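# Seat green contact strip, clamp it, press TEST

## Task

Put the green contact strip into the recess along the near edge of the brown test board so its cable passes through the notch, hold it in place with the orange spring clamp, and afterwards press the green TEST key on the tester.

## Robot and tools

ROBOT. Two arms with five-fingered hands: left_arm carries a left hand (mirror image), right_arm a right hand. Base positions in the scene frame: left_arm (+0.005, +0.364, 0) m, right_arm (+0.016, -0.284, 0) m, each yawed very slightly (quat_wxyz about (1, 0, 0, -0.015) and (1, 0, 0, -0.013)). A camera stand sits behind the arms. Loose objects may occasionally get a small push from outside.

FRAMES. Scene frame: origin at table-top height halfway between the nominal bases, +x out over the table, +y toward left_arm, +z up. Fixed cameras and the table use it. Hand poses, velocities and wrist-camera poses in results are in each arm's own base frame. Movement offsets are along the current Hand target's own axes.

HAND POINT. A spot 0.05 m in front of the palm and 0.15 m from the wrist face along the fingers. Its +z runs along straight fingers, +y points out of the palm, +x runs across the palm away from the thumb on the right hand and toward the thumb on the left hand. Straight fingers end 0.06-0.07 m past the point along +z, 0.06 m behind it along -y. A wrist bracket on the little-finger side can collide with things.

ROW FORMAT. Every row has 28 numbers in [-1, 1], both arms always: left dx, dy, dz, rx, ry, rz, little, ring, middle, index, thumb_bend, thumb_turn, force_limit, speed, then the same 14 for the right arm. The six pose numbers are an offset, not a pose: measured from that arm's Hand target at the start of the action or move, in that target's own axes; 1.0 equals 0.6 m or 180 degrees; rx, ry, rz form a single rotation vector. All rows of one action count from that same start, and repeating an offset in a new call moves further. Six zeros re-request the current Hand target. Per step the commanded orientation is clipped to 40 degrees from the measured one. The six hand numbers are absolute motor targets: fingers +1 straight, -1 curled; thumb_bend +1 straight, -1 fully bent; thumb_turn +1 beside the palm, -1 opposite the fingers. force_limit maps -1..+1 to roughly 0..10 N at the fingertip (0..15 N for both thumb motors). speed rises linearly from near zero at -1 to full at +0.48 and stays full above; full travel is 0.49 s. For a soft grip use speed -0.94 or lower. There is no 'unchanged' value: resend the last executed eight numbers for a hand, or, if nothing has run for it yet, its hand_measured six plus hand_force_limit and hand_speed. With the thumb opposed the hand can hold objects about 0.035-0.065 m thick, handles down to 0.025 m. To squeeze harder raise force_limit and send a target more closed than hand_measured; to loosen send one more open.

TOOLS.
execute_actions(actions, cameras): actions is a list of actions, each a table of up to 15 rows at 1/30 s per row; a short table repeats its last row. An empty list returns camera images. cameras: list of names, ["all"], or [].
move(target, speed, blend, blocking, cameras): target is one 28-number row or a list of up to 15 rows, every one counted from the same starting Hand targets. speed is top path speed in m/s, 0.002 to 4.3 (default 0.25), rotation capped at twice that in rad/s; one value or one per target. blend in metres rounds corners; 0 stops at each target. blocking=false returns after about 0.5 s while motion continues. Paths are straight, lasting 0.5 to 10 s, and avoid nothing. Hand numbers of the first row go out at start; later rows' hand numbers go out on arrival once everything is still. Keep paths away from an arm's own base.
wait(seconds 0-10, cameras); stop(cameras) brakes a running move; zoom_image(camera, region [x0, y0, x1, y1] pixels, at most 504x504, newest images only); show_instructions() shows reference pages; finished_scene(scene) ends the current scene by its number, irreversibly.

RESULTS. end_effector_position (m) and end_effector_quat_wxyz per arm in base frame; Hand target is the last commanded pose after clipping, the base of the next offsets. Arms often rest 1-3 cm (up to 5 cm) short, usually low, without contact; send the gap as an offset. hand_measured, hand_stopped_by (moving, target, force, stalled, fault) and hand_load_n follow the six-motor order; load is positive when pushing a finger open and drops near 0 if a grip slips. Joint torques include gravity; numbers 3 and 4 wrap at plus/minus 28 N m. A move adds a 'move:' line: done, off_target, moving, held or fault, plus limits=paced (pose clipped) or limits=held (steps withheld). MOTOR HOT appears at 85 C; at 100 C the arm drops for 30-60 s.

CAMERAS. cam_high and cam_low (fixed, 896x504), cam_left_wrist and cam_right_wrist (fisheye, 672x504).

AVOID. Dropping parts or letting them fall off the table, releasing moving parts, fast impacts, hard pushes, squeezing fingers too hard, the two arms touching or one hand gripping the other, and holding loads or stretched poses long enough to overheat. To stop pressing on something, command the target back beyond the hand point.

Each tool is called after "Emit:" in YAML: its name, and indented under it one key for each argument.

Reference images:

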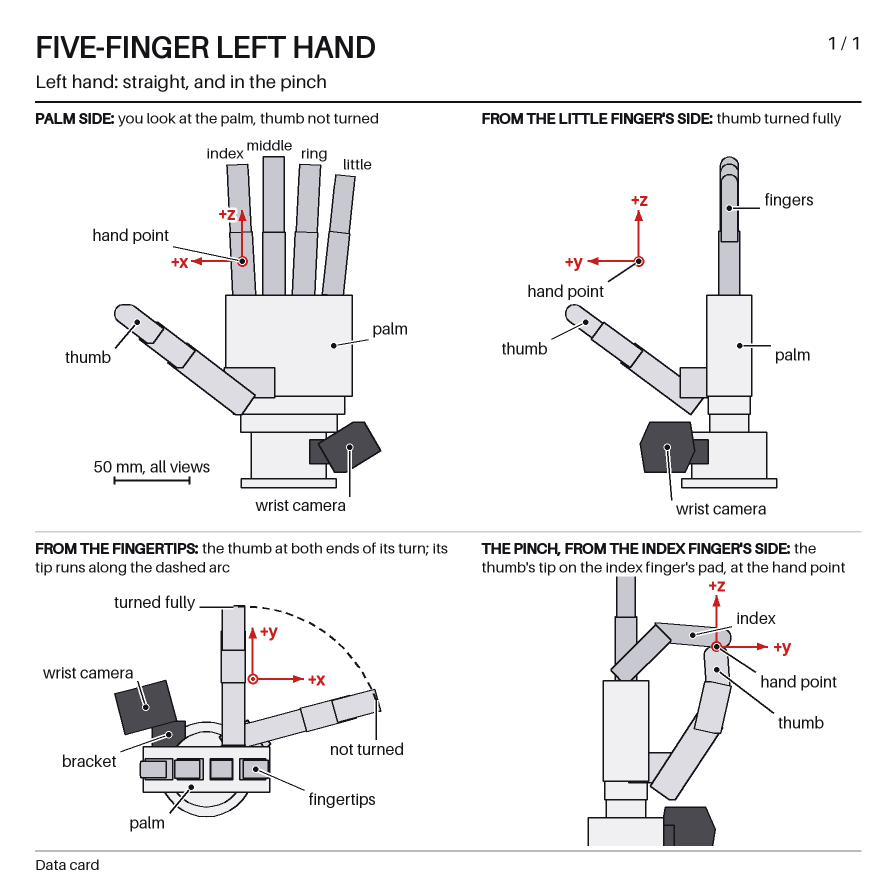

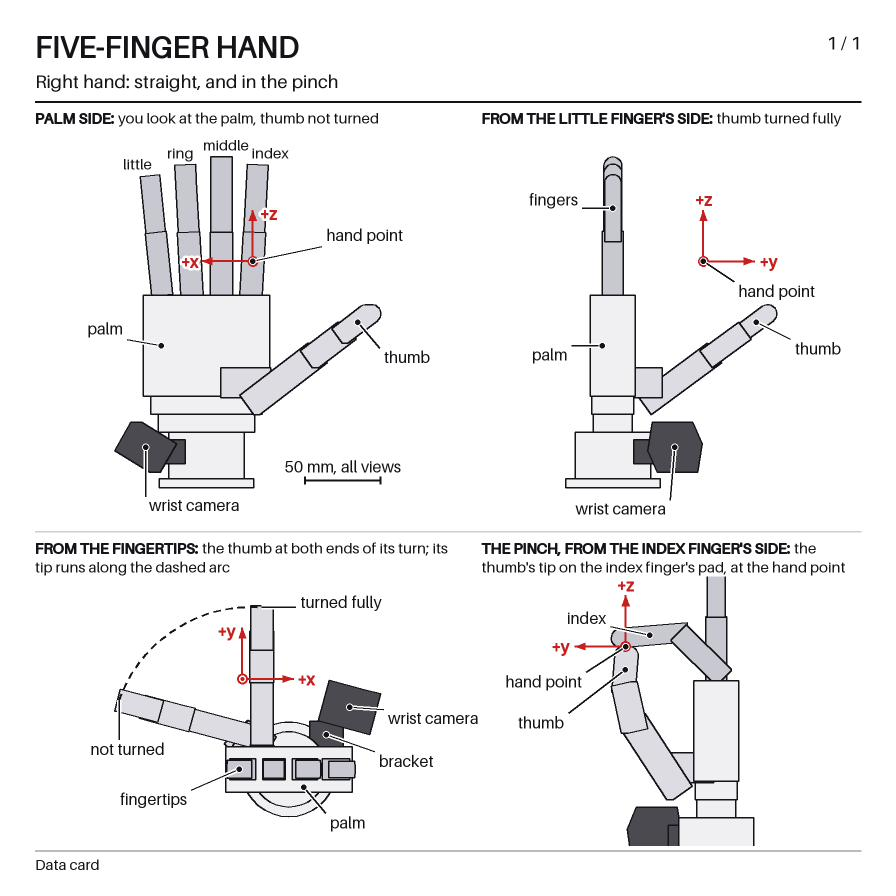

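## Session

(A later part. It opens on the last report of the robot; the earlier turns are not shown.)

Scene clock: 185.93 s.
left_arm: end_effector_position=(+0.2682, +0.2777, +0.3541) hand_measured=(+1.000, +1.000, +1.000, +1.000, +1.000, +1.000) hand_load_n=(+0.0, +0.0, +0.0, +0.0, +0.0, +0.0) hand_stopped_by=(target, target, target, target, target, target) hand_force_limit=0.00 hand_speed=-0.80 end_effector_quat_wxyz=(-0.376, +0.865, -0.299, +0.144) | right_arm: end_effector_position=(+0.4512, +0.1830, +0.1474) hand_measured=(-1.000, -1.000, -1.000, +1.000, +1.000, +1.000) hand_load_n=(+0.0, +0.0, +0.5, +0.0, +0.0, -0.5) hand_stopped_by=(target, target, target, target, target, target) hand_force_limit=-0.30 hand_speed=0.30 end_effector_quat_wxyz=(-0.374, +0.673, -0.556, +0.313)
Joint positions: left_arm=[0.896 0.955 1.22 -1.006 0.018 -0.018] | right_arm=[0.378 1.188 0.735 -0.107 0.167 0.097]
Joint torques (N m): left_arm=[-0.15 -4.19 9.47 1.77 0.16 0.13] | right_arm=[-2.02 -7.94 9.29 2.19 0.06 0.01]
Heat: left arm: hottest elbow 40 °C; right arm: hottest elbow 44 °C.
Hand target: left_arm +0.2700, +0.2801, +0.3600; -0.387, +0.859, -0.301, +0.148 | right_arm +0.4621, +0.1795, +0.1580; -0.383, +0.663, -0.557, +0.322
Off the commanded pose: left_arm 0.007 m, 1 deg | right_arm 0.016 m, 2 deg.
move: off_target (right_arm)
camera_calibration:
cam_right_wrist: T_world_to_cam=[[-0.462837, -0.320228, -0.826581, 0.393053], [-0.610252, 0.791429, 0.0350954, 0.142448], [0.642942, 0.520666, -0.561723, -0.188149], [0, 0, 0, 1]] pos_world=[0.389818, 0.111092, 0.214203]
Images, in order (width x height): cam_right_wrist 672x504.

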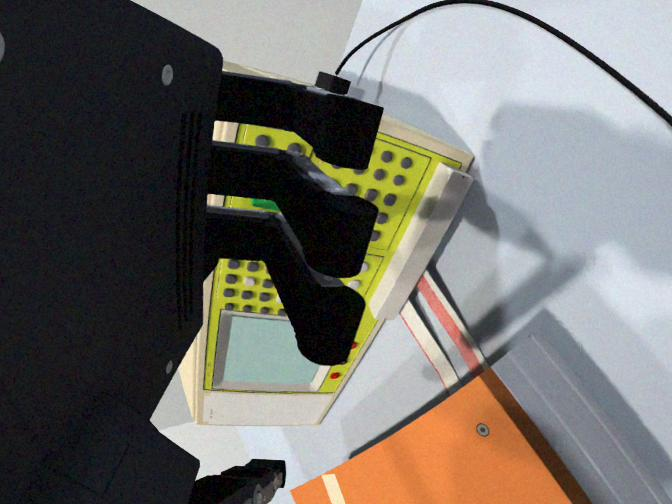

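Emit:
move:
  target: [0,0,0,0,0,0,1,1,1,1,1,1,0,-0.8,0.0147,0.0180,-0.0043,0,0,0,-1,-1,-1,1,1,1,-0.3,0.3]
  speed: 0.05
  cameras: ["cam_right_wrist"]

Scene clock: 187.27 s.
left_arm: end_effector_position=(+0.2682, +0.2777, +0.3541) hand_measured=(+1.000, +1.000, +1.000, +1.000, +1.000, +1.000) hand_load_n=(+0.0, +0.0, +0.0, +0.0, +0.0, +0.0) hand_stopped_by=(target, target, target, target, target, target) hand_force_limit=0.00 hand_speed=-0.80 end_effector_quat_wxyz=(-0.376, +0.865, -0.299, +0.144) | right_arm: end_effector_position=(+0.4486, +0.1748, +0.1376) hand_measured=(-1.000, -1.000, -1.000, +1.000, +1.000, +1.000) hand_load_n=(+0.0, +0.0, +0.0, +0.0, +0.0, +0.0) hand_stopped_by=(target, target, target, target, target, target) hand_force_limit=-0.30 hand_speed=0.30 end_effector_quat_wxyz=(-0.373, +0.671, -0.561, +0.310)
Joint positions: left_arm=[0.896 0.955 1.22 -1.006 0.018 -0.018] | right_arm=[0.357 1.188 0.709 -0.085 0.149 0.097]
Joint torques (N m): left_arm=[-0.09 -4.13 9.47 1.77 0.17 0.13] | right_arm=[-1.9 -8.88 8.51 2.17 0.06 -0.1]
Heat: left arm: hottest elbow 40 °C; right arm: hottest elbow 44 °C.
Hand target: left_arm +0.2700, +0.2801, +0.3600; -0.387, +0.859, -0.301, +0.148 | right_arm +0.4560, +0.1695, +0.1499; -0.383, +0.663, -0.557, +0.322
Off the commanded pose: left_arm 0.007 m, 1 deg | right_arm 0.015 m, 2 deg.
move: off_target (right_arm)
camera_calibration:
cam_right_wrist: T_world_to_cam=[[-0.471131, -0.311479, -0.825237, 0.383122], [-0.605105, 0.794848, 0.0454476, 0.143321], [0.641782, 0.520767, -0.562955, -0.187146], [0, 0, 0, 1]] pos_world=[0.387332, 0.102875, 0.204299]
Images, in order (width x height): cam_right_wrist 672x504.

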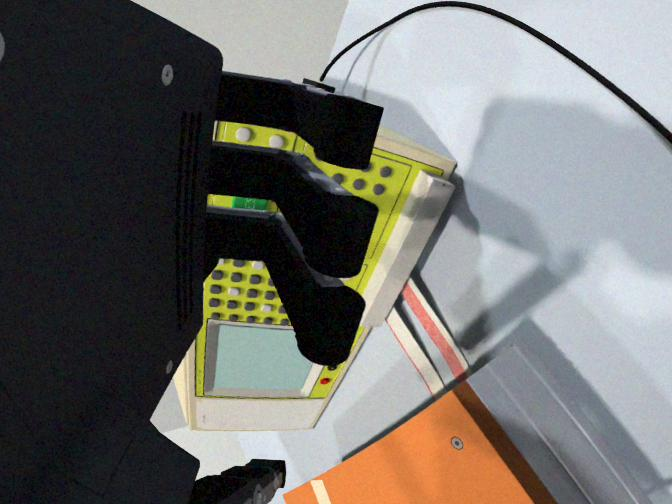

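Emit:
move:
  target: [0,0,0,0,0,0,1,1,1,1,1,1,0,-0.8,0.0123,-0.0145,0.0283,0,0,0,-1,-1,-1,1,1,1,-0.3,0.3]
  speed: 0.04
  cameras: ["cam_right_wrist"]

Scene clock: 188.30 s.
left_arm: end_effector_position=(+0.2682, +0.2777, +0.3541) hand_measured=(+1.000, +1.000, +1.000, +1.000, +1.000, +1.000) hand_load_n=(+0.0, +0.0, +0.0, +0.0, +0.0, +0.0) hand_stopped_by=(target, target, target, target, target, target) hand_force_limit=0.00 hand_speed=-0.80 end_effector_quat_wxyz=(-0.376, +0.865, -0.299, +0.144) | right_arm: end_effector_position=(+0.4526, +0.1726, +0.1362) hand_measured=(-1.000, -1.000, -1.000, +1.000, +1.000, +1.000) hand_load_n=(+0.0, +0.0, +0.0, +0.0, +0.0, +0.0) hand_stopped_by=(target, target, target, target, target, target) hand_force_limit=-0.30 hand_speed=0.30 end_effector_quat_wxyz=(-0.379, +0.672, -0.558, +0.305)
Joint positions: left_arm=[0.896 0.955 1.22 -1.006 0.018 -0.018] | right_arm=[0.338 1.199 0.709 -0.068 0.117 0.088]
Joint torques (N m): left_arm=[-0.15 -4.19 9.46 1.77 0.17 0.13] | right_arm=[-2.96 -6.18 11.11 2.15 0.3 -0.16]
Heat: left arm: hottest elbow 40 °C; right arm: hottest elbow 43 °C.
Hand target: left_arm +0.2700, +0.2801, +0.3600; -0.387, +0.859, -0.301, +0.148 | right_arm +0.4760, +0.1657, +0.1491; -0.383, +0.663, -0.557, +0.322
Off the commanded pose: left_arm 0.007 m, 1 deg | right_arm 0.028 m, 2 deg.
move: off_target (right_arm)
camera_calibration:
cam_right_wrist: T_world_to_cam=[[-0.465602, -0.30811, -0.829629, 0.380686], [-0.615173, 0.786601, 0.0531153, 0.152568], [0.636221, 0.535095, -0.555783, -0.190219], [0, 0, 0, 1]] pos_world=[0.392125, 0.099068, 0.202003]
Images, in order (width x height): cam_right_wrist 672x504.

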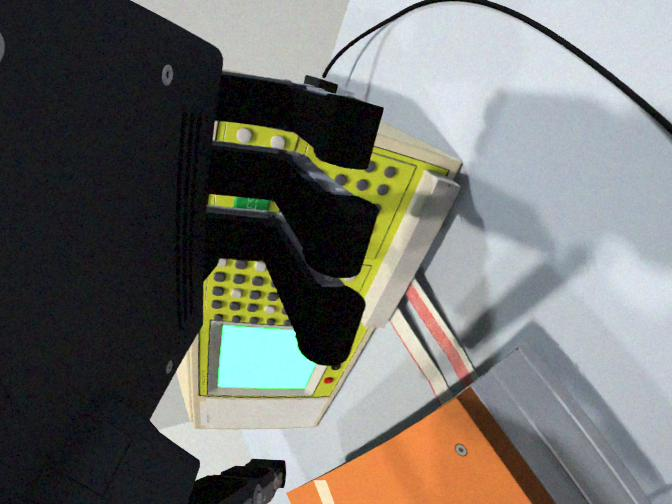

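Emit:
move:
  target: [0,0,0,0,0,0,1,1,1,1,1,1,0,-0.8,-0.0285,0.0135,-0.1232,0,0,0,-1,-1,-1,1,1,1,-0.3,0.3]
  speed: 0.1
  cameras: ["cam_right_wrist","cam_high"]

Emit:
zoom_image:
  camera: "cam_high"
  region: [400, 150, 460, 210]

Scene clock: 189.73 s.
left_arm: end_effector_position=(+0.2682, +0.2777, +0.3541) hand_measured=(+1.000, +1.000, +1.000, +1.000, +1.000, +1.000) hand_load_n=(+0.0, +0.0, -0.5, +0.0, +0.0, +0.0) hand_stopped_by=(target, target, target, target, target, target) hand_force_limit=0.00 hand_speed=-0.80 end_effector_quat_wxyz=(-0.376, +0.865, -0.299, +0.144) | right_arm: end_effector_position=(+0.4071, +0.1644, +0.1741) hand_measured=(-1.000, -1.000, -1.000, +1.000, +1.000, +1.000) hand_load_n=(+0.0, +0.0, +0.0, -0.5, +0.0, -0.5) hand_stopped_by=(target, target, target, target, target, target) hand_force_limit=-0.30 hand_speed=0.30 end_effector_quat_wxyz=(-0.377, +0.666, -0.556, +0.325)
Joint positions: left_arm=[0.896 0.955 1.22 -1.006 0.018 -0.018] | right_arm=[0.389 0.998 0.671 -0.213 0.195 0.099]
Joint torques (N m): left_arm=[-0.15 -4.13 9.47 1.76 0.17 0.13] | right_arm=[0.32 -5.89 9.02 1.25 0.21 0.2]
Heat: left arm: hottest elbow 40 °C; right arm: hottest elbow 43 °C.
Hand target: left_arm +0.2700, +0.2801, +0.3600; -0.387, +0.859, -0.301, +0.148 | right_arm +0.4060, +0.1707, +0.1789; -0.383, +0.663, -0.557, +0.322
Off the commanded pose: left_arm 0.007 m, 1 deg | right_arm 0.008 m, 1 deg.
move: done
camera_calibration:
cam_right_wrist: T_world_to_cam=[[-0.447833, -0.31776, -0.835748, 0.383921], [-0.599317, 0.800334, 0.0168467, 0.126574], [0.663524, 0.508423, -0.548855, -0.143768], [0, 0, 0, 1]] pos_world=[0.343184, 0.0937884, 0.23982]
Images, in order (width x height): cam_high 896x504, cam_right_wrist 672x504.

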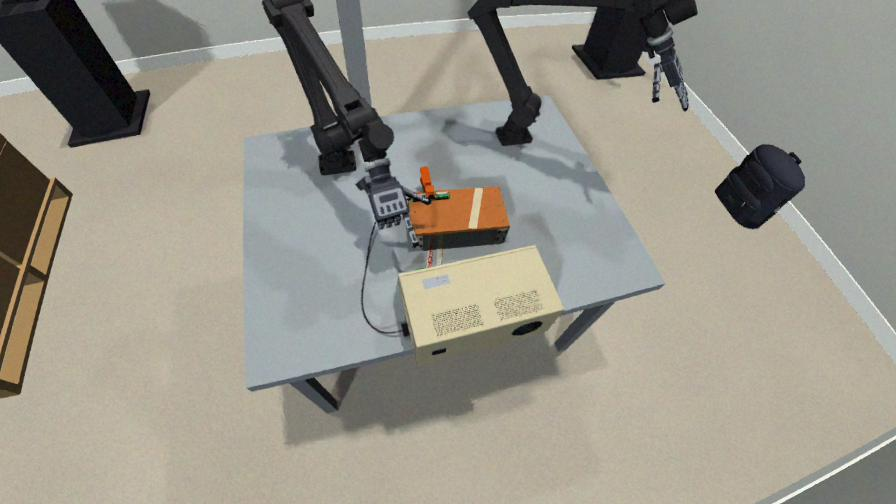

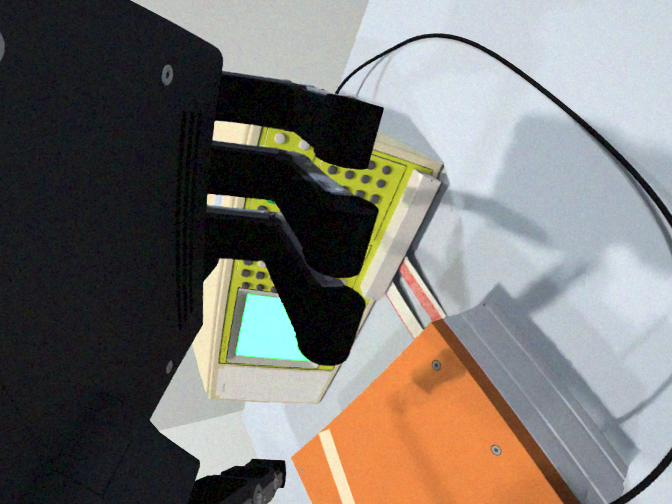

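Scaled by 8.400 from the camera's 896x504 image, which has a finer 1280x720 frame.

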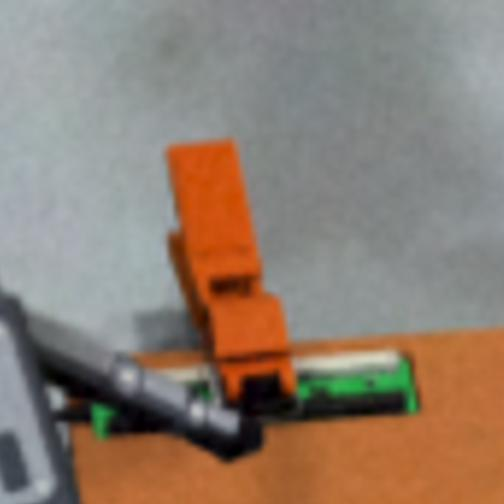

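Emit:
finished_scene:
  scene: 2

The scene is finished: the task was done.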